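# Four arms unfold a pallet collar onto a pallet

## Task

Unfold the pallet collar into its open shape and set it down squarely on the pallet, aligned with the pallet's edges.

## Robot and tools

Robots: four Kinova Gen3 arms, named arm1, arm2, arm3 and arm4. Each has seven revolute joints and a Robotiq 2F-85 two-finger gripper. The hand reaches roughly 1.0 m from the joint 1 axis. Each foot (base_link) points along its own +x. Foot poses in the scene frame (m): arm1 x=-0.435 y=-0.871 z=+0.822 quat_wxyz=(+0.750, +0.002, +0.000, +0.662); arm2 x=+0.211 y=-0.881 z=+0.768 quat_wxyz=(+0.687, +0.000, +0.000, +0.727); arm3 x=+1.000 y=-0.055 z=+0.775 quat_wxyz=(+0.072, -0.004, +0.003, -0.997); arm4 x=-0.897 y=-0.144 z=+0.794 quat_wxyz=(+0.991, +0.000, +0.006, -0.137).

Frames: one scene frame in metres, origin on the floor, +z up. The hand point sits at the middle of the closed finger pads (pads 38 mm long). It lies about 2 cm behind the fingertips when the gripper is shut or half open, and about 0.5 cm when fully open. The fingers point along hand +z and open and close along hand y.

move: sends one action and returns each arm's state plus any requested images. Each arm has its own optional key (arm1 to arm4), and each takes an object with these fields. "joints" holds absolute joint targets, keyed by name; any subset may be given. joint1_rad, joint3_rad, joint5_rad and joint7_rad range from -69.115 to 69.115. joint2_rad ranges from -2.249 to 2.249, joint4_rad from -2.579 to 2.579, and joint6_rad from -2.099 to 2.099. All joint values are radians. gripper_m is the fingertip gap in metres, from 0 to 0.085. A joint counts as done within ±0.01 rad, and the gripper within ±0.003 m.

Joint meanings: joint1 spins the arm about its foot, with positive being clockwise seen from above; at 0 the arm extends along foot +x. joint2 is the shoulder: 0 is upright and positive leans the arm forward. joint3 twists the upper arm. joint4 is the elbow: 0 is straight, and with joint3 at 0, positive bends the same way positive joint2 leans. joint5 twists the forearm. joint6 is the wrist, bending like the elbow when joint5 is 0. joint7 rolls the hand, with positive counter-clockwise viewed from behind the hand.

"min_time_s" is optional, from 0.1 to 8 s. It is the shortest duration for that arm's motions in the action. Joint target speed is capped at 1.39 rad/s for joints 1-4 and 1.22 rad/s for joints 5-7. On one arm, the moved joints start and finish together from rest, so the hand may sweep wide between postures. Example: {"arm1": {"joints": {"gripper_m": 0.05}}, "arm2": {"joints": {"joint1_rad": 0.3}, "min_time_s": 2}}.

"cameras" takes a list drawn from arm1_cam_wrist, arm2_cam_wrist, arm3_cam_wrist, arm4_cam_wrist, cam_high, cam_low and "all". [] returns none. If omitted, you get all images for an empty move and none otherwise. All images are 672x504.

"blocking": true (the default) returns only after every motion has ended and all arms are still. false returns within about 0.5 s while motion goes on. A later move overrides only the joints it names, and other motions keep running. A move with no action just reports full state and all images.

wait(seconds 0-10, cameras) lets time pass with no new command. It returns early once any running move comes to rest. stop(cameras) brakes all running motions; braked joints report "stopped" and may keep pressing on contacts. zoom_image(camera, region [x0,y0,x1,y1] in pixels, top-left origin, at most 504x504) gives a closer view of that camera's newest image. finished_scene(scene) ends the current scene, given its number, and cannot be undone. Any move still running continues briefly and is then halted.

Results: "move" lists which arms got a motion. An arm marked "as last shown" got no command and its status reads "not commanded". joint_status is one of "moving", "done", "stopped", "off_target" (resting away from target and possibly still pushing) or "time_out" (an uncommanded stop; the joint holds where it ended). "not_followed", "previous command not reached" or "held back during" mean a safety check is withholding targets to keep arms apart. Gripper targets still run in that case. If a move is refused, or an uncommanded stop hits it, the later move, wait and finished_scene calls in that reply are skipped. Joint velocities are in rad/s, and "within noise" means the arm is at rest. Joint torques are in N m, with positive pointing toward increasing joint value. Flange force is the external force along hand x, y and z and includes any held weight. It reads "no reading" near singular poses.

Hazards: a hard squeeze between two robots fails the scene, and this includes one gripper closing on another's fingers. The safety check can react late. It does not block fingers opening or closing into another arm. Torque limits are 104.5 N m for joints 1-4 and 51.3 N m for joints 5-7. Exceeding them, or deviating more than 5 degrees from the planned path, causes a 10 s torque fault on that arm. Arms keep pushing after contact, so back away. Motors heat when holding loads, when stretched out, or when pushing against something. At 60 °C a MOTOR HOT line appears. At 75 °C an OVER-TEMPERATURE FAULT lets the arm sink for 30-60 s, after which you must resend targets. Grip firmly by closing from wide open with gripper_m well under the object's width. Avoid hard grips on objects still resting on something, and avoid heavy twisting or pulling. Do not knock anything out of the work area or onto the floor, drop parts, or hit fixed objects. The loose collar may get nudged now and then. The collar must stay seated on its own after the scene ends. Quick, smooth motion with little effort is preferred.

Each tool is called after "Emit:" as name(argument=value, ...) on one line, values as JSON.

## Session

Emit:
move()

Emit:
zoom_image(camera="cam_high", region=[150, 80, 510, 450])

Emit:
zoom_image(camera="cam_low", region=[0, 200, 504, 490])

Scene clock: 0.00 s.
Joint torques (N m): no reading
Flange force (N): no reading
Joint velocities: within noise
arm1.joint_positions: joint1_rad=+0.123 joint2_rad=-0.301 joint3_rad=-0.054 joint4_rad=+1.535 joint5_rad=-0.014 joint6_rad=+2.018 joint7_rad=+1.958 gripper_m=+0.085
arm1.joint_status: not commanded
arm1.hand: x=-0.3895 y=-0.7413 z=+1.3037 quat_wxyz=(+0.047, +0.772, -0.633, +0.026) (m; scene frame)
arm2.joint_positions: joint1_rad=+0.278 joint2_rad=-0.305 joint3_rad=-0.059 joint4_rad=+1.563 joint5_rad=-0.073 joint6_rad=+2.064 joint7_rad=+1.479 gripper_m=+0.085
arm2.joint_status: not commanded
arm2.hand: x=+0.2322 y=-0.7667 z=+1.2451 quat_wxyz=(+0.083, +0.618, -0.781, +0.043) (m; scene frame)
arm3.joint_positions: joint1_rad=+0.368 joint2_rad=-0.351 joint3_rad=-0.122 joint4_rad=+1.572 joint5_rad=-0.014 joint6_rad=+2.059 joint7_rad=+1.341 gripper_m=+0.085
arm3.joint_status: not commanded
arm3.hand: x=+0.8987 y=-0.0339 z=+1.2552 quat_wxyz=(+0.021, -0.984, +0.167, -0.065) (m; scene frame)
arm4.joint_positions: joint1_rad=-0.442 joint2_rad=-0.407 joint3_rad=-0.070 joint4_rad=+1.482 joint5_rad=-0.023 joint6_rad=+1.964 joint7_rad=+1.516 gripper_m=+0.085
arm4.joint_status: not commanded
arm4.hand: x=-0.7507 y=-0.1242 z=+1.3034 quat_wxyz=(-0.045, +0.093, -0.995, -0.005) (m; scene frame)
pictures: arm1_cam_wrist, arm2_cam_wrist, arm3_cam_wrist, arm4_cam_wrist, cam_high, cam_low
camera_calibration:
arm1_cam_wrist: T_world_to_cam=[[-0.97649, -0.2022, 0.07476, -0.63303], [-0.20766, 0.97537, -0.07438, 0.79201], [-0.05788, -0.08815, -0.99442, 1.35773]] pos_world=[-0.3751, -0.78081, 1.45639]
arm2_cam_wrist: T_world_to_cam=[[-0.97353, 0.22588, 0.03485, 0.35452], [0.21625, 0.95971, -0.17943, 0.96387], [-0.07398, -0.16714, -0.98315, 1.25732]] pos_world=[0.2297, -0.79496, 1.39673]
arm3_cam_wrist: T_world_to_cam=[[-0.31554, -0.94694, -0.06114, 0.32753], [-0.94105, 0.32056, -0.10801, 1.04475], [0.12188, 0.02346, -0.99227, 1.28431]] pos_world=[0.92998, -0.05488, 1.40725]
arm4_cam_wrist: T_world_to_cam=[[-0.1903, 0.9817, 0.00766, -0.0326], [0.97799, 0.18889, 0.08864, 0.69277], [0.08557, 0.02436, -0.99603, 1.51422]] pos_world=[-0.8133, -0.13573, 1.44706]

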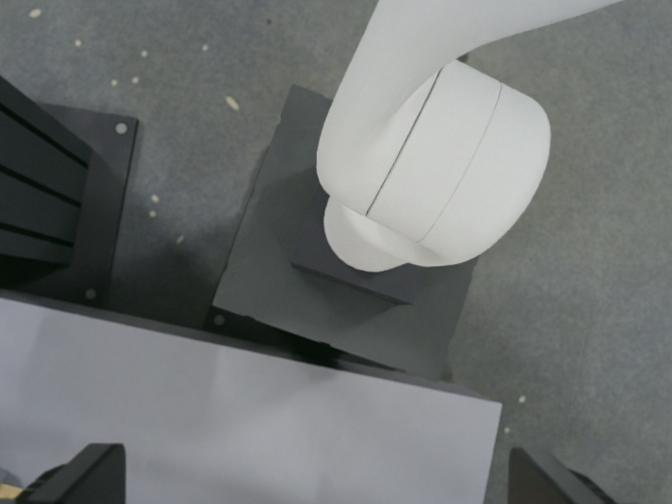

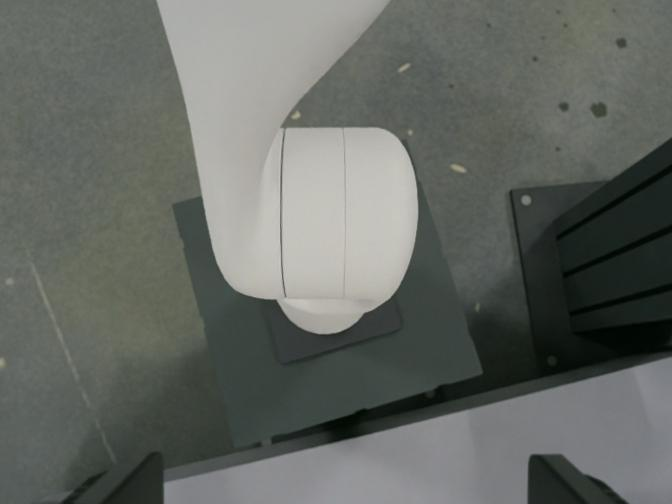

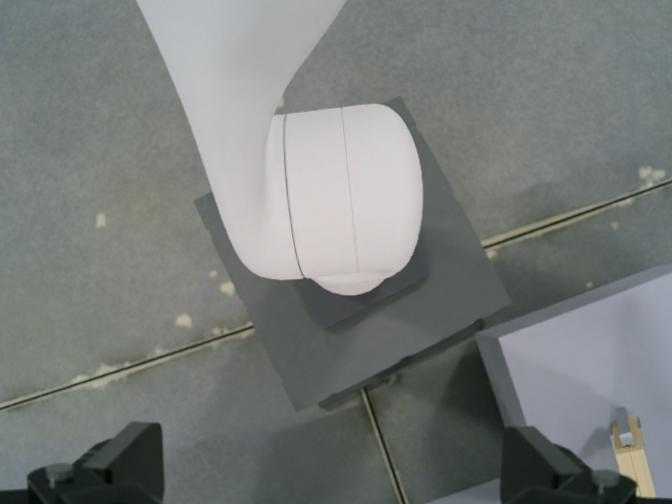

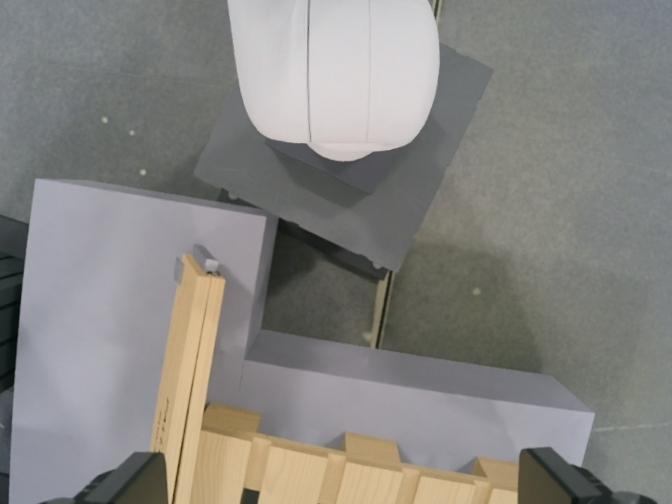

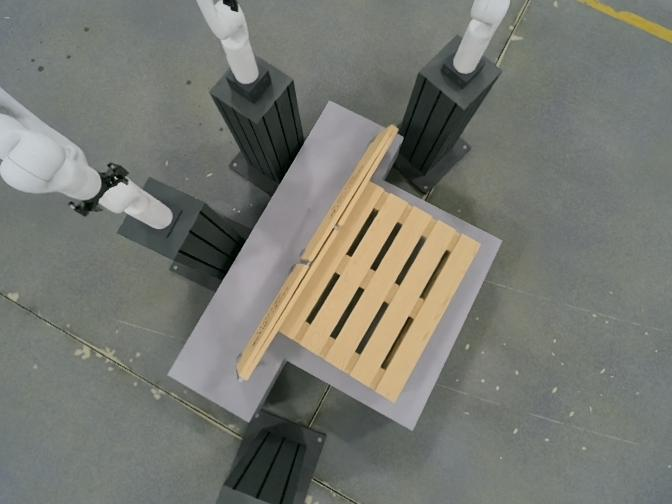

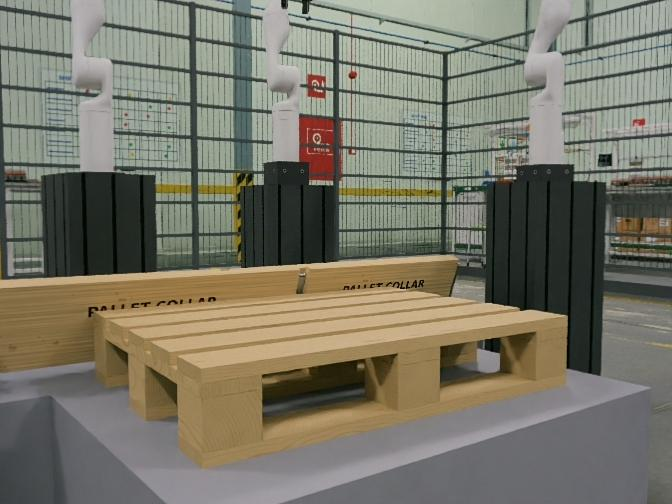

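Scaled by 1.362 from the camera's image (finer frame: 960x720).

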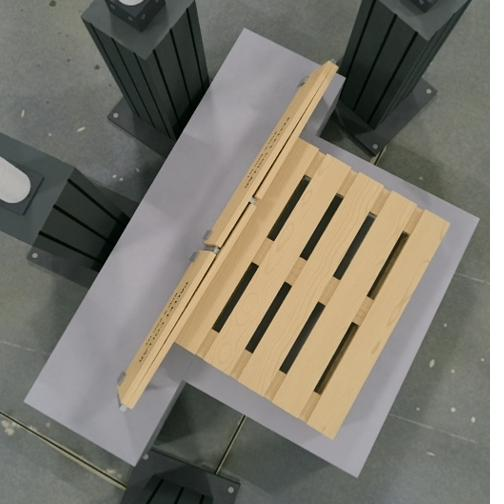

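Scaled by 1.000.

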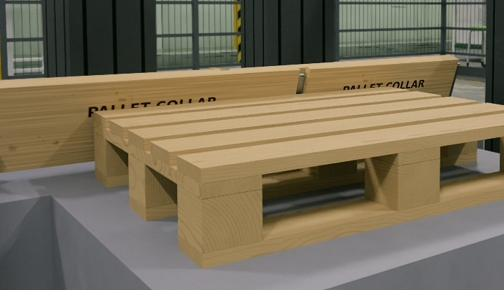

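Emit:
move(arm1={"joints": {"joint1_rad": -0.1952, "joint2_rad": 1.3345, "joint3_rad": 0, "joint4_rad": 1.2966, "joint5_rad": 0, "joint6_rad": 0.5105, "joint7_rad": -0.1158}, "min_time_s": 3}, arm2={"joints": {"joint1_rad": 0.2591, "joint2_rad": 1.2254, "joint3_rad": 0, "joint4_rad": 1.3443, "joint5_rad": 0, "joint6_rad": 0.5719, "joint7_rad": 3.2991}, "min_time_s": 3}, cameras=["arm1_cam_wrist", "arm2_cam_wrist", "cam_low"])

Scene clock: 14.53 s.
Joint torques (N m): arm1=[1.44 -23.69 0.99 -4.96 0.52 0.36 -0.36] | arm2=[-0.93 -24.58 1.03 -3.49 0.13 -0.05 0.04] | arm3=[0.28 0.46 1.42 -6.97 -0.14 0.12 -0.22] | arm4=[1.64 0.03 1.99 -7.92 -0.19 0.45 0.28]
Flange force (N): arm1=[2.1 -4.0 -0.5] | arm2=[3.2 -6.6 2.1] | arm3=[2.9 2.2 -3.4] | arm4=[-0.3 6.6 1.1]
move: arm1 done; arm2 done
Joint velocities: within noise
arm1.joint_positions: joint1_rad=-0.195 joint2_rad=+1.334 joint3_rad=+0.000 joint4_rad=+1.297 joint5_rad=+0.000 joint6_rad=+0.510 joint7_rad=-0.116 gripper_m=+0.085
arm1.joint_status: all done
arm1.hand: x=-0.4501 y=-0.3070 z=+0.6217 quat_wxyz=(+0.001, -0.023, -1.000, -0.002)
arm2.joint_positions: joint1_rad=+0.259 joint2_rad=+1.225 joint3_rad=+0.000 joint4_rad=+1.344 joint5_rad=+0.000 joint6_rad=+0.572 joint7_rad=+3.299 gripper_m=+0.085
arm2.joint_status: all done
arm2.hand: x=+0.3500 y=-0.3311 z=+0.6198 quat_wxyz=(+0.000, +1.000, -0.023, +0.000)
arm3, arm4: as last shown
arm1_cam_wrist: T_world_to_cam=[[0.03253, 0.99881, 0.03636, 0.29335], [0.9992, -0.03335, 0.02216, 0.47857], [0.02334, 0.03561, -0.99909, 0.79183]] pos_world=[-0.50621, -0.30524, 0.76984]
arm2_cam_wrist: T_world_to_cam=[[-0.03923, -0.99923, -0.00157, -0.31747], [-0.99923, 0.03922, 0.00293, 0.41565], [-0.00287, 0.00168, -0.99999, 0.7656]] pos_world=[0.40508, -0.33481, 0.76388]

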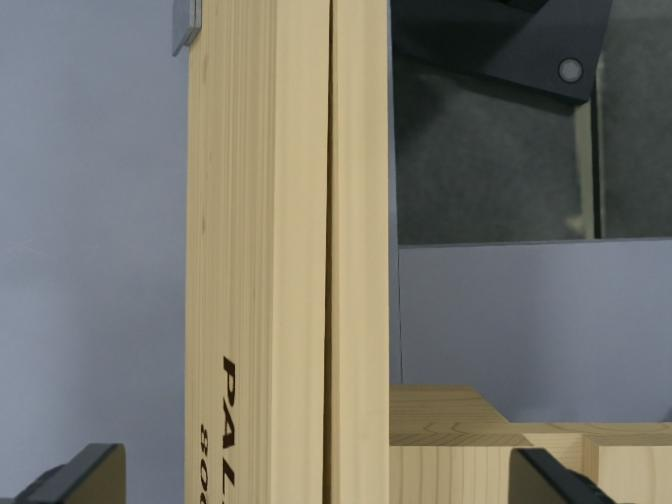

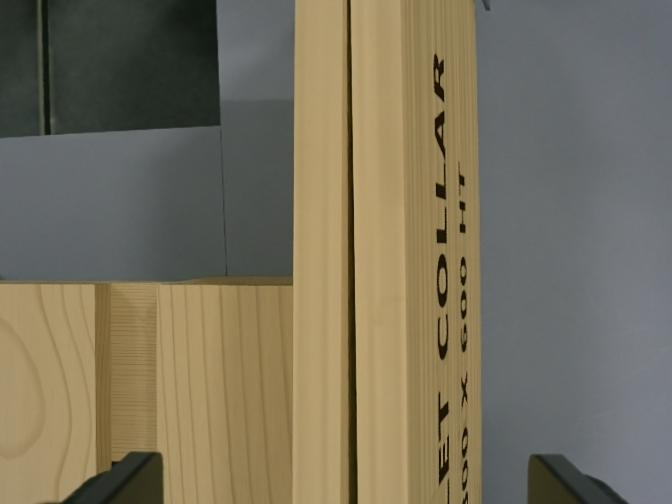

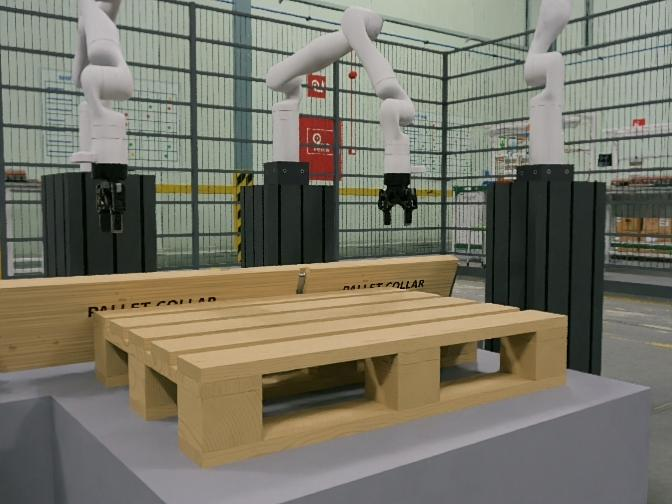

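Emit:
move(arm1={"joints": {"joint1_rad": -0.1942, "joint2_rad": 1.6444, "joint4_rad": 0.9977, "joint6_rad": 0.4995, "joint7_rad": -0.1173}, "min_time_s": 2.5}, arm2={"joints": {"joint1_rad": 0.2614, "joint2_rad": 1.5004, "joint4_rad": 1.1791, "joint6_rad": 0.4621, "joint7_rad": 3.2989}, "min_time_s": 2.5}, cameras=["arm1_cam_wrist", "arm2_cam_wrist"])

Scene clock: 26.33 s.
Joint torques (N m): arm1=[1.42 -24.16 1.01 -4.88 0.51 0.36 -0.35] | arm2=[-0.92 -24.91 1.1 -2.68 0.14 -0.04 0.04] | arm3=[0.29 0.5 1.41 -6.96 -0.14 0.13 -0.23] | arm4=[1.67 -0.01 1.99 -7.95 -0.14 0.42 0.24]
Flange force (N): arm1=[1.9 -4.6 -1.6] | arm2=[3.2 -6.5 3.8] | arm3=[3.0 2.1 -3.4] | arm4=[-0.3 6.5 1.2]
move: arm1 done; arm2 done
Joint velocities: within noise
arm1.joint_positions: joint1_rad=-0.194 joint2_rad=+1.644 joint3_rad=+0.000 joint4_rad=+0.998 joint5_rad=+0.000 joint6_rad=+0.499 joint7_rad=-0.117 gripper_m=+0.085
arm1.joint_status: all done
arm1.hand: x=-0.4504 y=-0.2991 z=+0.4906 quat_wxyz=(+0.001, -0.024, -1.000, -0.002)
arm2.joint_positions: joint1_rad=+0.261 joint2_rad=+1.500 joint3_rad=+0.000 joint4_rad=+1.179 joint5_rad=+0.000 joint6_rad=+0.462 joint7_rad=+3.299 gripper_m=+0.085
arm2.joint_status: all done
arm2.hand: x=+0.3500 y=-0.3374 z=+0.4899 quat_wxyz=(+0.000, +1.000, -0.024, +0.000)
arm3, arm4: as last shown
arm1_cam_wrist: T_world_to_cam=[[0.03503, 0.99873, 0.03631, 0.29131], [0.99911, -0.03584, 0.02209, 0.4813], [0.02336, 0.0355, -0.9991, 0.66054]] pos_world=[-0.50651, -0.29714, 0.63874]
arm2_cam_wrist: T_world_to_cam=[[-0.04173, -0.99913, -0.00158, -0.32301], [-0.99913, 0.04172, 0.00287, 0.41713], [-0.0028, 0.0017, -0.99999, 0.63559]] pos_world=[0.40507, -0.34121, 0.63388]

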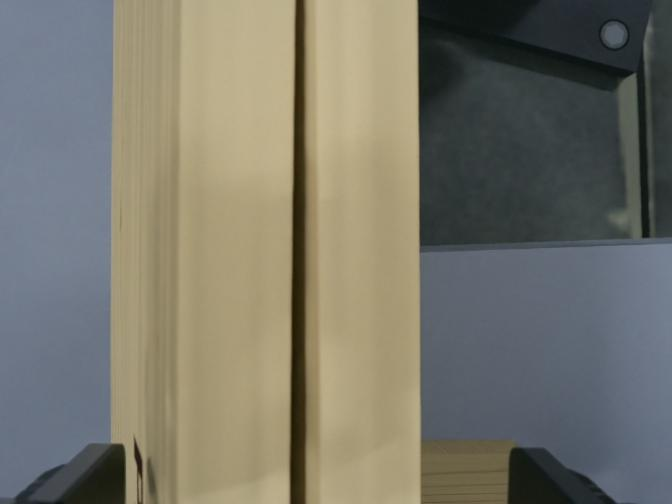

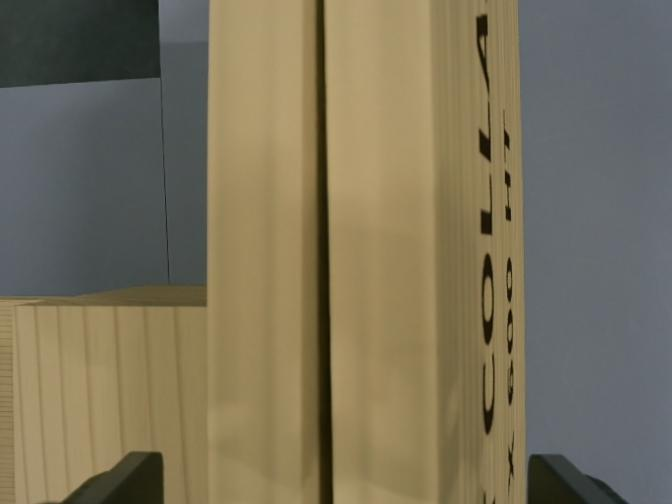

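Emit:
move(arm1={"joints": {"joint1_rad": -0.1987, "joint2_rad": 1.5931, "joint4_rad": 1.1718, "joint6_rad": 0.3767, "joint7_rad": -0.1218, "gripper_m": 0.074}, "min_time_s": 2.5}, arm2={"joints": {"joint1_rad": 0.2746, "joint2_rad": 1.4565, "joint4_rad": 1.3315, "joint6_rad": 0.3537, "joint7_rad": 3.3121, "gripper_m": 0.074}, "min_time_s": 2.5}, cameras=["arm1_cam_wrist", "arm2_cam_wrist"])

Scene clock: 30.63 s.
Joint torques (N m): arm1=[1.46 -23.27 1.02 -3.98 0.52 0.25 -0.4] | arm2=[-0.95 -23.89 1.02 -1.7 0.13 0.03 0.07] | arm3=[0.3 0.49 1.39 -6.96 -0.17 0.16 -0.22] | arm4=[1.72 0.05 2.03 -7.97 -0.15 0.43 0.27]
Flange force (N): arm1=[2.2 -4.1 -1.5] | arm2=[3.2 -5.8 3.7] | arm3=[2.9 2.1 -3.3] | arm4=[-0.2 6.7 1.3]
move: arm1 done; arm2 done
Joint velocities: within noise
arm1.joint_positions: joint1_rad=-0.199 joint2_rad=+1.593 joint3_rad=+0.000 joint4_rad=+1.172 joint5_rad=+0.000 joint6_rad=+0.377 joint7_rad=-0.122 gripper_m=+0.074
arm1.joint_status: all done
arm1.hand: x=-0.4505 y=-0.3330 z=+0.4957 quat_wxyz=(+0.001, -0.024, -1.000, -0.002)
arm2.joint_positions: joint1_rad=+0.275 joint2_rad=+1.457 joint3_rad=+0.000 joint4_rad=+1.331 joint5_rad=+0.000 joint6_rad=+0.354 joint7_rad=+3.312 gripper_m=+0.074
arm2.joint_status: all done
arm2.hand: x=+0.3500 y=-0.3716 z=+0.4947 quat_wxyz=(+0.000, +1.000, -0.024, +0.000)
arm3, arm4: as last shown
arm1_cam_wrist: T_world_to_cam=[[0.03493, 0.99874, 0.03611, 0.32517], [0.99912, -0.03575, 0.0221, 0.4801], [0.02336, 0.0353, -0.9991, 0.66679]] pos_world=[-0.50661, -0.33114, 0.64384]
arm2_cam_wrist: T_world_to_cam=[[-0.04163, -0.99913, -0.00148, -0.35718], [-0.99913, 0.04162, 0.00287, 0.41851], [-0.0028, 0.0016, -0.99999, 0.64051]] pos_world=[0.40508, -0.37531, 0.63878]

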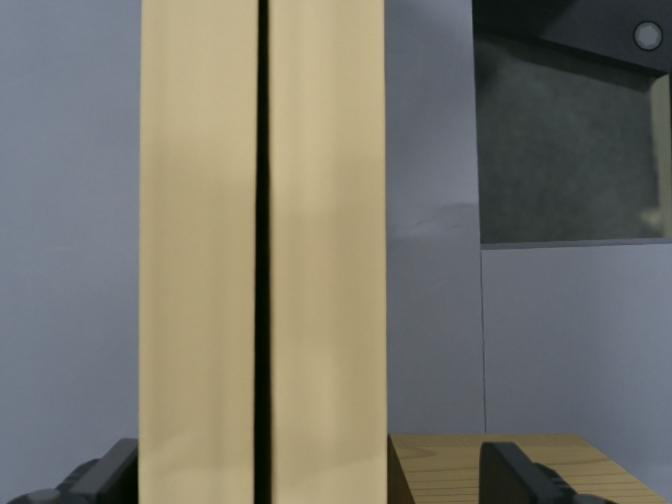

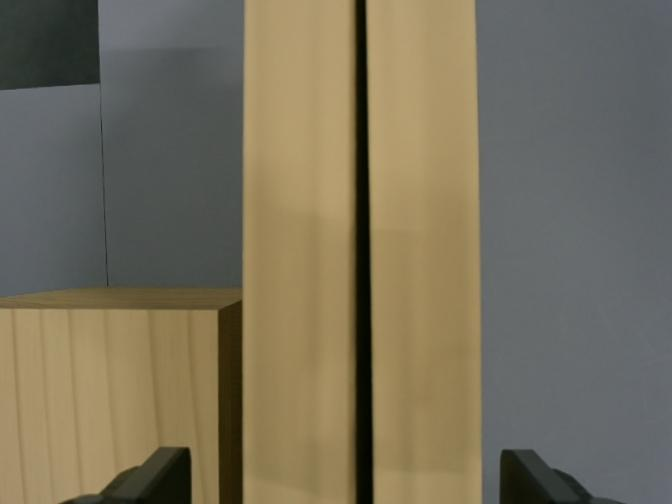

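Emit:
move(arm1={"joints": {"joint1_rad": -0.2042, "joint2_rad": 1.5646, "joint4_rad": 1.3252, "joint6_rad": 0.2518, "joint7_rad": -0.1273}, "min_time_s": 4}, arm2={"joints": {"joint1_rad": 0.2909, "joint2_rad": 1.4311, "joint4_rad": 1.4712, "joint6_rad": 0.2394, "joint7_rad": 3.3284}, "min_time_s": 4}, cameras=["arm1_cam_wrist", "arm2_cam_wrist", "cam_high"])

Scene clock: 36.73 s.
Joint torques (N m): arm1=[1.43 -22.02 1.06 -2.99 0.53 0.32 -0.36] | arm2=[-0.86 -22.86 1.04 -0.73 0.12 0.02 0.03] | arm3=[0.3 0.46 1.39 -6.99 -0.17 0.15 -0.21] | arm4=[1.64 0.04 2.03 -7.94 -0.13 0.45 0.31]
Flange force (N): arm1=[2.5 -4.4 -2.0] | arm2=[3.2 -5.1 3.6] | arm3=[2.9 2.1 -3.2] | arm4=[-0.3 6.9 1.2]
move: arm1 done; arm2 done
Joint velocities: within noise
arm1.joint_positions: joint1_rad=-0.204 joint2_rad=+1.565 joint3_rad=+0.000 joint4_rad=+1.325 joint5_rad=+0.000 joint6_rad=+0.252 joint7_rad=-0.127 gripper_m=+0.074
arm1.joint_status: all done
arm1.hand: x=-0.4504 y=-0.3702 z=+0.4955 quat_wxyz=(+0.001, -0.024, -1.000, -0.002)
arm2.joint_positions: joint1_rad=+0.291 joint2_rad=+1.431 joint3_rad=+0.000 joint4_rad=+1.471 joint5_rad=+0.000 joint6_rad=+0.239 joint7_rad=+3.328 gripper_m=+0.074
arm2.joint_status: all done
arm2.hand: x=+0.3499 y=-0.4086 z=+0.4948 quat_wxyz=(+0.000, +1.000, -0.024, +0.000)
arm3, arm4: as last shown
arm1_cam_wrist: T_world_to_cam=[[0.03503, 0.99873, 0.03621, 0.36221], [0.99911, -0.03584, 0.02209, 0.47864], [0.02336, 0.0354, -0.9991, 0.66783]] pos_world=[-0.50651, -0.36824, 0.64354]
arm2_cam_wrist: T_world_to_cam=[[-0.04173, -0.99913, -0.00148, -0.3942], [-0.99913, 0.04172, 0.00287, 0.42009], [-0.0028, 0.0016, -0.99999, 0.64067]] pos_world=[0.40507, -0.41241, 0.63888]

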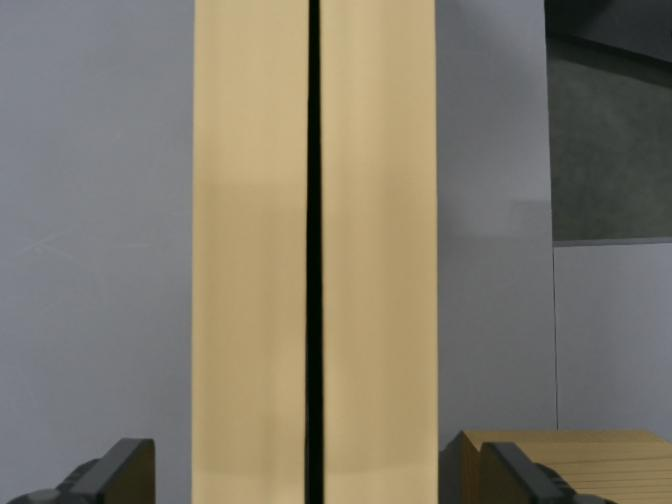

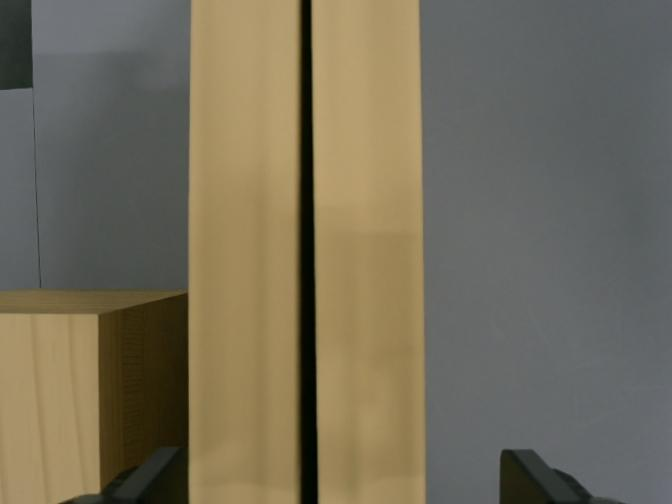

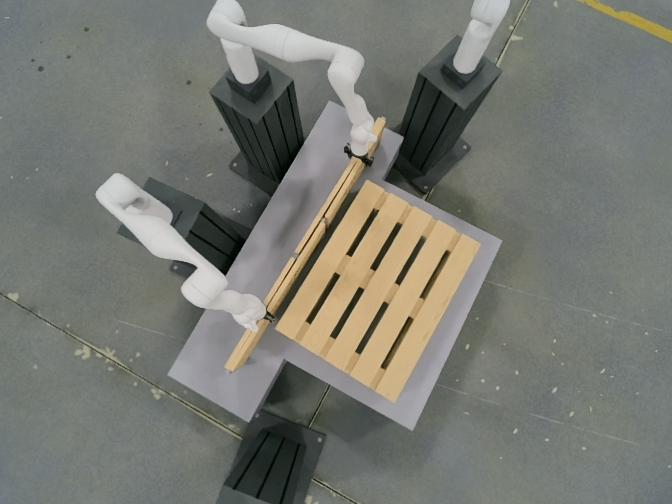

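Emit:
move(arm2={"joints": {"joint2_rad": 1.1457, "joint4_rad": 1.6456, "joint6_rad": 0.3503}, "min_time_s": 2}, arm3={"joints": {"joint1_rad": -0.6119, "joint2_rad": 1.0653, "joint3_rad": 0, "joint4_rad": 1.4496, "joint5_rad": 0, "joint6_rad": 0.6267, "joint7_rad": 0.7715, "gripper_m": 0.055}, "min_time_s": 3}, arm4={"joints": {"joint1_rad": 0.4206, "joint2_rad": 1.2397, "joint3_rad": 0, "joint4_rad": 2.1879, "joint5_rad": 0, "joint6_rad": -0.2860, "joint7_rad": 2.2230, "gripper_m": 0.055}, "min_time_s": 3}, cameras=["arm3_cam_wrist", "arm4_cam_wrist"])

Emit:
move(arm2={"joints": {"joint1_rad": -0.3535, "joint2_rad": 1.1652, "joint4_rad": 1.5622, "joint6_rad": 0.4142, "joint7_rad": 2.6883, "gripper_m": 0.032}, "min_time_s": 2}, cameras=["arm2_cam_wrist"])

Scene clock: 53.97 s.
Joint torques (N m): arm1=[1.46 -22.04 1.03 -2.97 0.51 0.35 -0.35] | arm2=[-0.97 -22.17 1.05 -1.69 0.17 0.04 0.07] | arm3=[0.53 -20.7 1.66 -4.24 -0.26 -0.27 -0.23] | arm4=[1.75 -16.02 2.63 2.69 -0.2 0.71 0.27]
Flange force (N): arm1=[2.6 -4.4 -1.9] | arm2=[3.4 -5.0 2.2] | arm3=[-1.5 1.3 -4.2] | arm4=[-2.0 5.8 -0.9]
move: arm2 done; arm3 done; arm4 done
Joint velocities: within noise
arm1.joint_positions: joint1_rad=-0.204 joint2_rad=+1.565 joint3_rad=+0.000 joint4_rad=+1.325 joint5_rad=+0.000 joint6_rad=+0.252 joint7_rad=-0.127 gripper_m=+0.074
arm1.joint_status: not commanded
arm1.hand: x=-0.4504 y=-0.3702 z=+0.4955 quat_wxyz=(+0.001, -0.024, -1.000, -0.002)
arm2.joint_positions: joint1_rad=+0.291 joint2_rad=+1.146 joint3_rad=+0.000 joint4_rad=+1.646 joint5_rad=+0.000 joint6_rad=+0.350 joint7_rad=+3.328 gripper_m=+0.074
arm2.joint_status: all done
arm2.hand: x=+0.3499 y=-0.4086 z=+0.6199 quat_wxyz=(+0.000, +1.000, -0.024, +0.000)
arm3.joint_positions: joint1_rad=-0.612 joint2_rad=+1.065 joint3_rad=+0.000 joint4_rad=+1.450 joint5_rad=+0.000 joint6_rad=+0.627 joint7_rad=+0.771 gripper_m=+0.055
arm3.joint_status: all done
arm3.hand: x=+0.5802 y=-0.4161 z=+0.6991 quat_wxyz=(+0.003, -1.000, +0.021, +0.004)
arm4.joint_positions: joint1_rad=+0.421 joint2_rad=+1.240 joint3_rad=+0.000 joint4_rad=+2.188 joint5_rad=+0.000 joint6_rad=-0.286 joint7_rad=+2.223 gripper_m=+0.055
arm4.joint_status: all done
arm4.hand: x=-0.6785 y=-0.3608 z=+0.5996 quat_wxyz=(+0.006, -0.022, -1.000, -0.001)
led back after a hold (arm4 arm): the arm was led back toward your command in small steps, so it may still be short of it.
joint command not followed: on one or more control steps a check withheld the commanded joint targets of the arm4 arm, and it was not sent them on those steps.
cause: the commanded joint targets, or the way to them, would bring a part of the robot too close to another arm (this arm's gripper and a part of the arm1 arm, 35 mm apart when this arm was first held).
arm3_cam_wrist: T_world_to_cam=[[-0.03187, -0.99948, -0.00558, -0.39431], [-0.99926, 0.03174, 0.02173, 0.63038], [-0.02155, 0.00626, -0.99975, 0.86152]] pos_world=[0.63591, -0.41951, 0.8454]
arm4_cam_wrist: T_world_to_cam=[[0.03892, 0.99922, 0.00712, 0.38097], [0.99915, -0.03882, -0.01406, 0.72304], [-0.01377, 0.00766, -0.99988, 0.74173]] pos_world=[-0.72703, -0.35828, 0.74909]

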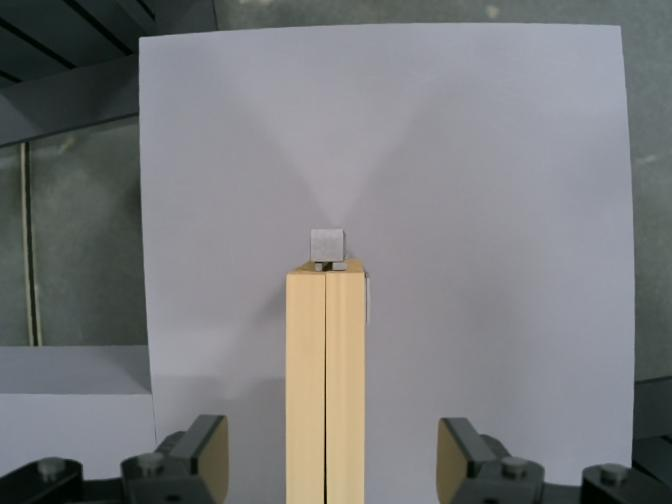

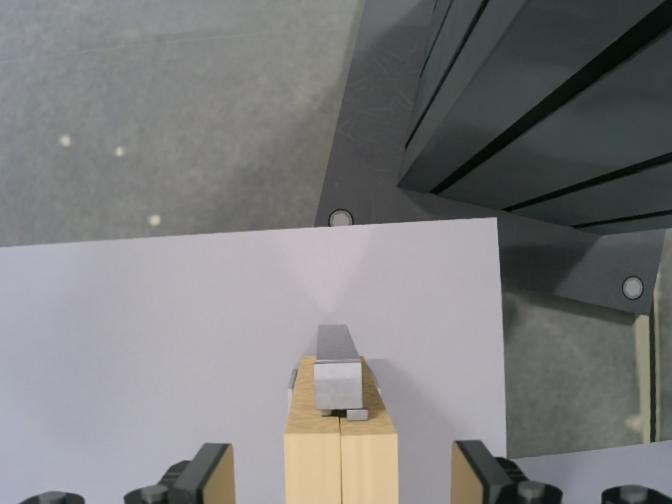

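Scene clock: 56.30 s.
Joint torques (N m): arm1=[1.4 -22.01 1.01 -2.94 0.51 0.35 -0.39] | arm2=[-0.91 -22.78 1.08 -2.18 0.12 0.05 0.07] | arm3=[0.52 -20.75 1.67 -4.26 -0.26 -0.26 -0.24] | arm4=[1.83 -16.02 2.64 2.74 -0.19 0.74 0.27]
Flange force (N): arm1=[2.4 -4.3 -1.9] | arm2=[-0.5 -6.3 2.1] | arm3=[-1.5 1.2 -4.1] | arm4=[-2.2 6.0 -0.8]
move: arm2 done
Joint velocities: within noise
arm1, arm3, arm4: as last shown
arm2.joint_positions: joint1_rad=-0.353 joint2_rad=+1.165 joint3_rad=+0.000 joint4_rad=+1.562 joint5_rad=+0.000 joint6_rad=+0.414 joint7_rad=+2.688 gripper_m=+0.032
arm2.joint_status: all done
arm2.hand: x=+0.0299 y=-0.3999 z=+0.6199 quat_wxyz=(+0.000, +1.000, -0.022, +0.000)
arm2_cam_wrist: T_world_to_cam=[[-0.03743, -0.9993, -0.00166, -0.39878], [-0.9993, 0.03743, 0.00291, 0.0979], [-0.00285, 0.00176, -0.99999, 0.76493]] pos_world=[0.08508, -0.40352, 0.76398]

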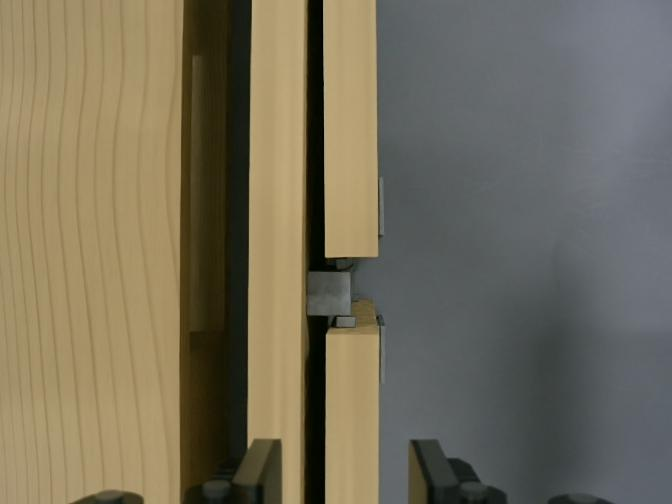

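Emit:
move(arm3={"joints": {"joint1_rad": -0.6880, "joint2_rad": 1.3127, "joint4_rad": 1.4993, "joint6_rad": 0.3296, "joint7_rad": 0.6955}, "min_time_s": 2}, arm4={"joints": {"joint1_rad": 0.4333, "joint2_rad": 1.5377, "joint4_rad": 1.9736, "joint6_rad": -0.3697, "joint7_rad": 2.2357}, "min_time_s": 2}, cameras=["arm3_cam_wrist", "arm4_cam_wrist"])

Scene clock: 63.80 s.
Joint torques (N m): arm1=[1.43 -22.06 1.03 -2.92 0.49 0.34 -0.39] | arm2=[-1 -22.78 1.03 -2.33 0.12 0.02 0.02] | arm3=[0.5 -20.28 1.69 -1.84 -0.24 -0.25 -0.24] | arm4=[1.73 -16.29 2.64 3.45 -0.2 0.73 0.29]
Flange force (N): arm1=[2.5 -4.1 -1.7] | arm2=[-0.1 -5.9 1.9] | arm3=[-2.3 2.3 -3.4] | arm4=[-2.2 5.5 -1.4]
move: arm3 done; arm4 done
Joint velocities: within noise
arm1, arm2: as last shown
arm2.joint_positions: joint1_rad=-0.354 joint2_rad=+1.165 joint3_rad=+0.000 joint4_rad=+1.562 joint5_rad=+0.000 joint6_rad=+0.414 joint7_rad=+2.688 gripper_m=+0.032
arm3.joint_positions: joint1_rad=-0.688 joint2_rad=+1.313 joint3_rad=+0.000 joint4_rad=+1.499 joint5_rad=+0.000 joint6_rad=+0.330 joint7_rad=+0.696 gripper_m=+0.055
arm3.joint_status: all done
arm3.hand: x=+0.6373 y=-0.4136 z=+0.5595 quat_wxyz=(+0.003, -1.000, +0.021, +0.004)
arm4.joint_positions: joint1_rad=+0.433 joint2_rad=+1.538 joint3_rad=+0.000 joint4_rad=+1.974 joint5_rad=+0.000 joint6_rad=-0.370 joint7_rad=+2.236 gripper_m=+0.055
arm4.joint_status: all done
arm4.hand: x=-0.6845 y=-0.3619 z=+0.4852 quat_wxyz=(+0.006, -0.022, -1.000, -0.001)
arm3_cam_wrist: T_world_to_cam=[[-0.03167, -0.99948, -0.00558, -0.39091], [-0.99927, 0.03154, 0.02163, 0.69029], [-0.02145, 0.00627, -0.99975, 0.7231]] pos_world=[0.69291, -0.41701, 0.7058]
arm4_cam_wrist: T_world_to_cam=[[0.03882, 0.99922, 0.00712, 0.38304], [0.99915, -0.03872, -0.01406, 0.72742], [-0.01378, 0.00766, -0.99988, 0.62727]] pos_world=[-0.73303, -0.35938, 0.63469]

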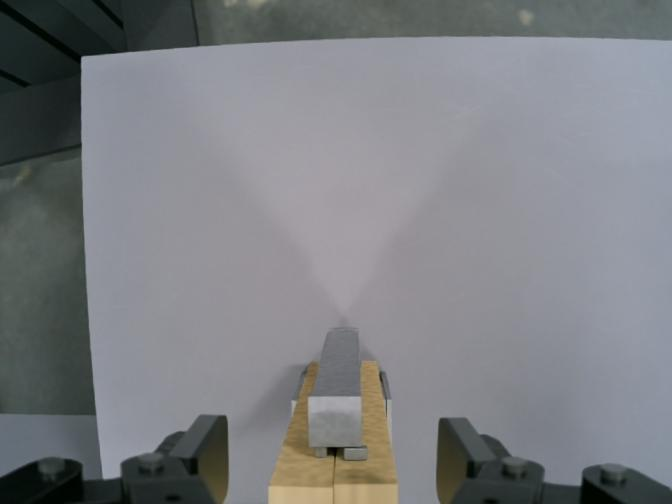

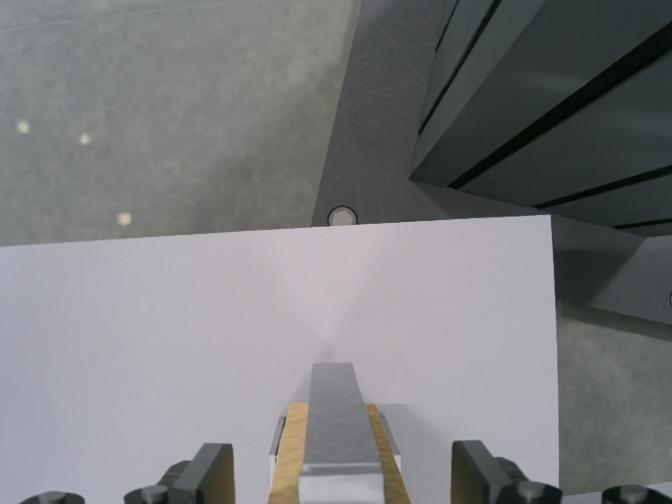

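Emit:
move(arm3={"joints": {"joint2_rad": 1.4842, "joint4_rad": 1.3690, "joint6_rad": 0.2884}, "min_time_s": 2}, cameras=[])

Emit:
move(arm3={"joints": {"gripper_m": 0.010}}, arm4={"joints": {"gripper_m": 0.010}}, cameras=["arm3_cam_wrist", "arm4_cam_wrist", "arm2_cam_wrist"])

Scene clock: 69.50 s.
Joint torques (N m): arm1=[1.42 -22.03 1.01 -2.94 0.53 0.34 -0.37] | arm2=[-0.94 -22.8 1.03 -2.27 0.1 0 0.05] | arm3=[0.49 -20.53 1.72 -1.51 -0.23 -0.26 -0.24] | arm4=[1.78 -16.28 2.58 3.43 -0.21 0.75 0.27]
Flange force (N): arm1=[2.5 -4.2 -1.9] | arm2=[-0.4 -6.2 1.9] | arm3=[-2.5 2.5 -2.8] | arm4=[-2.2 5.6 -1.5]
move: arm3 done
Joint velocities: within noise
arm1, arm2, arm4: as last shown
arm3.joint_positions: joint1_rad=-0.688 joint2_rad=+1.484 joint3_rad=+0.000 joint4_rad=+1.369 joint5_rad=+0.000 joint6_rad=+0.288 joint7_rad=+0.696 gripper_m=+0.055
arm3.joint_status: all done
arm3.hand: x=+0.6366 y=-0.4132 z=+0.4845 quat_wxyz=(+0.003, -1.000, +0.021, +0.004)

Scene clock: 70.37 s.
Joint torques (N m): arm1=[1.48 -22.03 1 -2.96 0.52 0.33 -0.36] | arm2=[-0.88 -22.88 1.04 -2.17 0.1 0.08 0.07] | arm3=[4.22 -15.45 6.42 1.34 0.44 1.28 -0.34] | arm4=[-1.73 -18.23 -6.09 -2.94 0.96 -1.63 -0.29]
Flange force (N): arm1=[2.6 -4.3 -1.9] | arm2=[-0.6 -6.3 2.3] | arm3=[1.2 9.0 -8.3] | arm4=[13.2 1.6 -11.7]
move: arm3 off_target; arm4 off_target
Joint velocities: within noise
arm1, arm2: as last shown
arm3.joint_positions: joint1_rad=-0.688 joint2_rad=+1.484 joint3_rad=+0.000 joint4_rad=+1.369 joint5_rad=+0.000 joint6_rad=+0.288 joint7_rad=+0.696 gripper_m=+0.017
arm3.joint_status: gripper_m off_target (ended at +0.017, target +0.010)
arm3.hand: x=+0.6366 y=-0.4133 z=+0.4845 quat_wxyz=(+0.003, -1.000, +0.021, +0.004)
arm4.joint_positions: joint1_rad=+0.433 joint2_rad=+1.538 joint3_rad=+0.000 joint4_rad=+1.974 joint5_rad=+0.000 joint6_rad=-0.370 joint7_rad=+2.236 gripper_m=+0.017
arm4.joint_status: gripper_m off_target (ended at +0.017, target +0.010)
arm4.hand: x=-0.6845 y=-0.3619 z=+0.4852 quat_wxyz=(+0.006, -0.022, -1.000, -0.001)
pictures: arm2_cam_wrist, arm3_cam_wrist, arm4_cam_wrist
arm2_cam_wrist: T_world_to_cam=[[-0.03743, -0.9993, -0.00166, -0.39878], [-0.9993, 0.03743, 0.00291, 0.0979], [-0.00285, 0.00176, -0.99999, 0.76493]] pos_world=[0.08508, -0.40352, 0.76398]
arm3_cam_wrist: T_world_to_cam=[[-0.03167, -0.99948, -0.00558, -0.39094], [-0.99927, 0.03154, 0.02163, 0.6913], [-0.02145, 0.00627, -0.99975, 0.6481]] pos_world=[0.69231, -0.41661, 0.6308]
arm4_cam_wrist: T_world_to_cam=[[0.03882, 0.99922, 0.00711, 0.38304], [0.99915, -0.03872, -0.01416, 0.72748], [-0.01388, 0.00766, -0.99987, 0.62719]] pos_world=[-0.73303, -0.35938, 0.63469]

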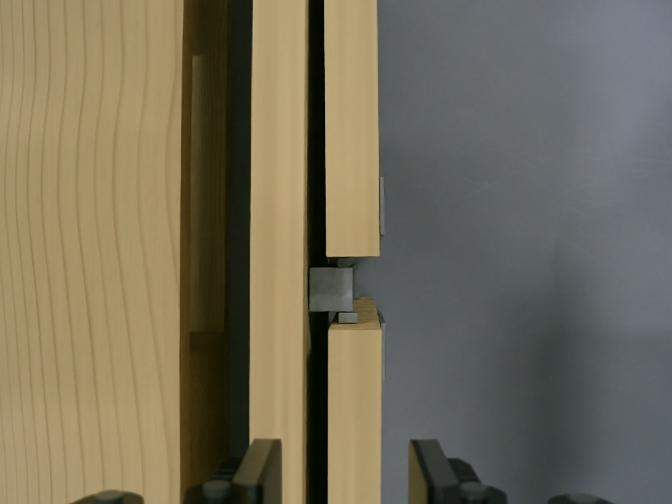

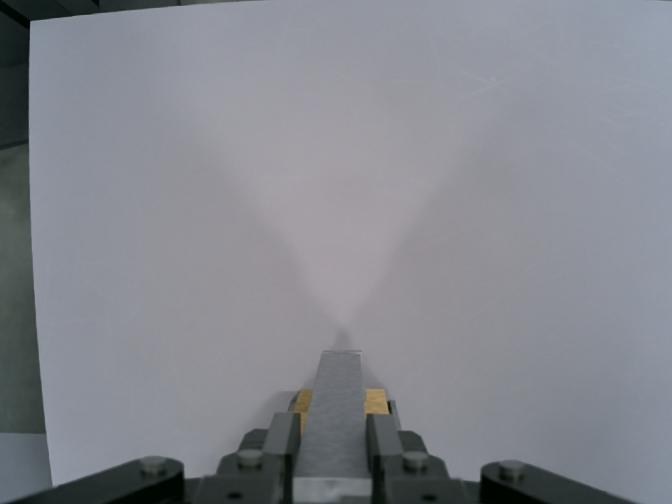

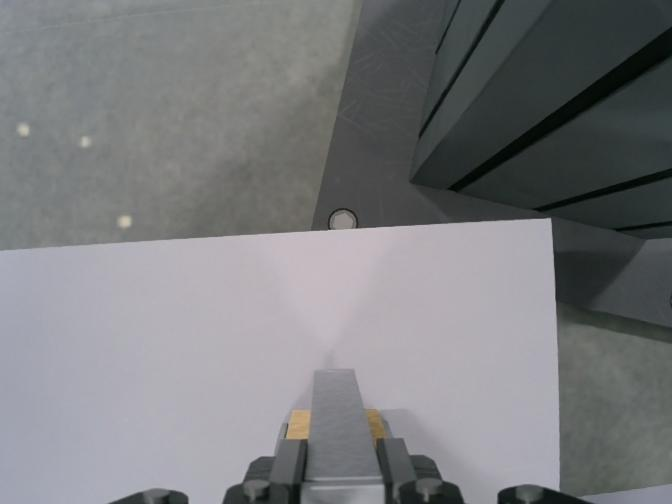

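Emit:
move(cameras=["all"])

Scene clock: 78.60 s.
Joint torques (N m): arm1=[1.34 -22.01 1.03 -2.94 0.53 0.35 -0.38] | arm2=[-0.9 -22.84 1.03 -2.2 0.15 0.02 0.07] | arm3=[4.46 -15.43 6.73 1.4 0.49 1.33 -0.33] | arm4=[-1.78 -18.46 -6.31 -3.26 0.99 -1.75 -0.29]
Flange force (N): arm1=[2.3 -4.3 -1.9] | arm2=[-0.6 -6.3 2.1] | arm3=[1.5 9.4 -8.3] | arm4=[13.8 1.8 -11.9]
Joint velocities: within noise
arm1.joint_positions: joint1_rad=-0.204 joint2_rad=+1.565 joint3_rad=+0.000 joint4_rad=+1.325 joint5_rad=+0.000 joint6_rad=+0.252 joint7_rad=-0.127 gripper_m=+0.074
arm1.joint_status: not commanded
arm1.hand: x=-0.4504 y=-0.3702 z=+0.4955 quat_wxyz=(+0.001, -0.024, -1.000, -0.002) (m; scene frame)
arm2.joint_positions: joint1_rad=-0.354 joint2_rad=+1.165 joint3_rad=+0.000 joint4_rad=+1.562 joint5_rad=+0.000 joint6_rad=+0.414 joint7_rad=+2.688 gripper_m=+0.032
arm2.joint_status: not commanded
arm2.hand: x=+0.0299 y=-0.3999 z=+0.6199 quat_wxyz=(+0.000, +1.000, -0.022, +0.000) (m; scene frame)
arm3.joint_positions: joint1_rad=-0.688 joint2_rad=+1.484 joint3_rad=+0.000 joint4_rad=+1.369 joint5_rad=+0.000 joint6_rad=+0.288 joint7_rad=+0.696 gripper_m=+0.017
arm3.joint_status: gripper_m off_target (ended at +0.017, target +0.010)
arm3.hand: x=+0.6366 y=-0.4132 z=+0.4845 quat_wxyz=(+0.003, -1.000, +0.021, +0.004) (m; scene frame)
arm4.joint_positions: joint1_rad=+0.433 joint2_rad=+1.538 joint3_rad=+0.000 joint4_rad=+1.974 joint5_rad=+0.000 joint6_rad=-0.370 joint7_rad=+2.236 gripper_m=+0.017
arm4.joint_status: gripper_m off_target (ended at +0.017, target +0.010)
arm4.hand: x=-0.6845 y=-0.3619 z=+0.4852 quat_wxyz=(+0.006, -0.022, -1.000, -0.001) (m; scene frame)
pictures: arm1_cam_wrist, arm2_cam_wrist, arm3_cam_wrist, arm4_cam_wrist, cam_high, cam_low
camera_calibration:
arm1_cam_wrist: T_world_to_cam=[[0.03503, 0.99873, 0.03621, 0.36221], [0.99911, -0.03584, 0.02209, 0.47864], [0.02336, 0.0354, -0.9991, 0.66783]] pos_world=[-0.50651, -0.36824, 0.64354]
arm2_cam_wrist: T_world_to_cam=[[-0.03743, -0.9993, -0.00166, -0.39878], [-0.9993, 0.03743, 0.00291, 0.0979], [-0.00285, 0.00176, -0.99999, 0.76493]] pos_world=[0.08508, -0.40352, 0.76398]
arm3_cam_wrist: T_world_to_cam=[[-0.03167, -0.99948, -0.00558, -0.39094], [-0.99927, 0.03154, 0.02163, 0.6913], [-0.02145, 0.00627, -0.99975, 0.6481]] pos_world=[0.69231, -0.41661, 0.6308]
arm4_cam_wrist: T_world_to_cam=[[0.03882, 0.99922, 0.00712, 0.38304], [0.99915, -0.03872, -0.01406, 0.72742], [-0.01378, 0.00766, -0.99988, 0.62727]] pos_world=[-0.73303, -0.35938, 0.63469]

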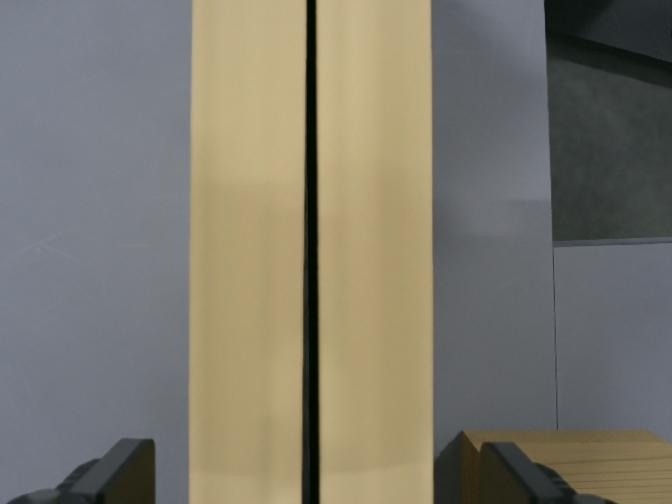

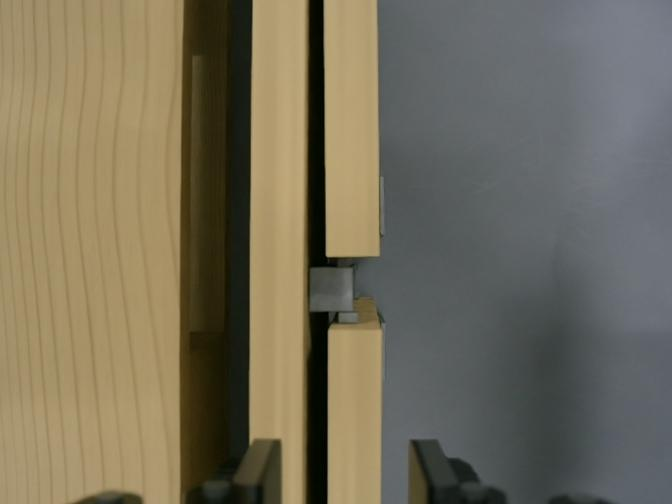

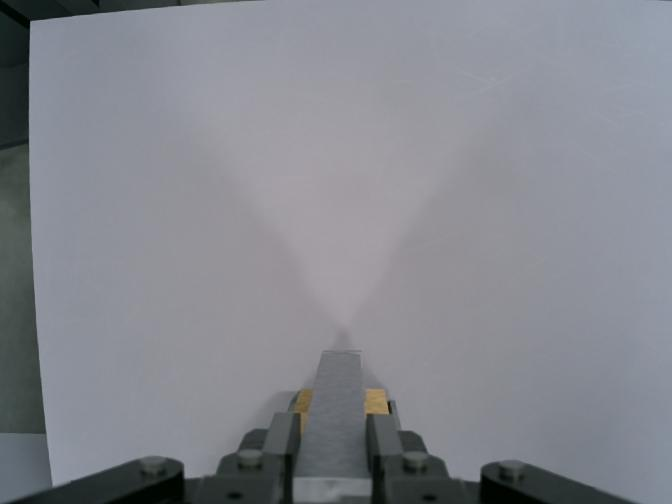

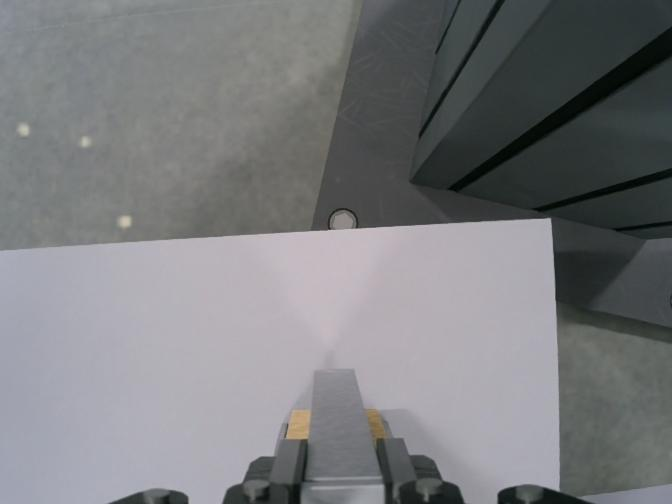

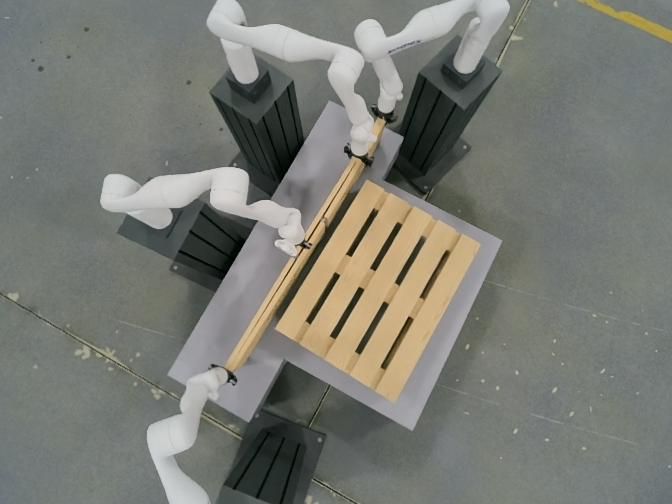

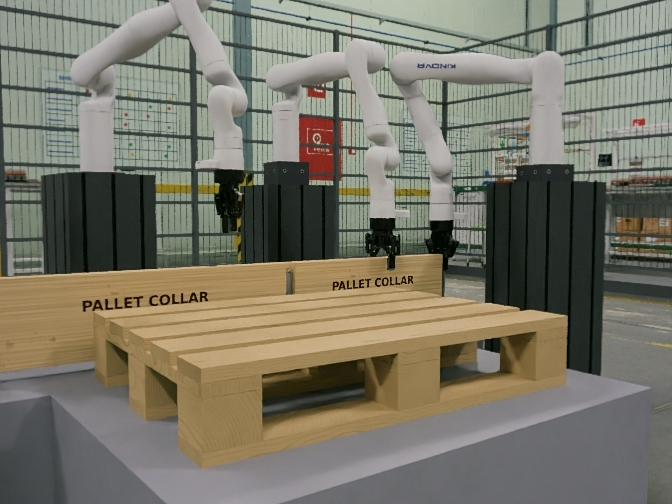

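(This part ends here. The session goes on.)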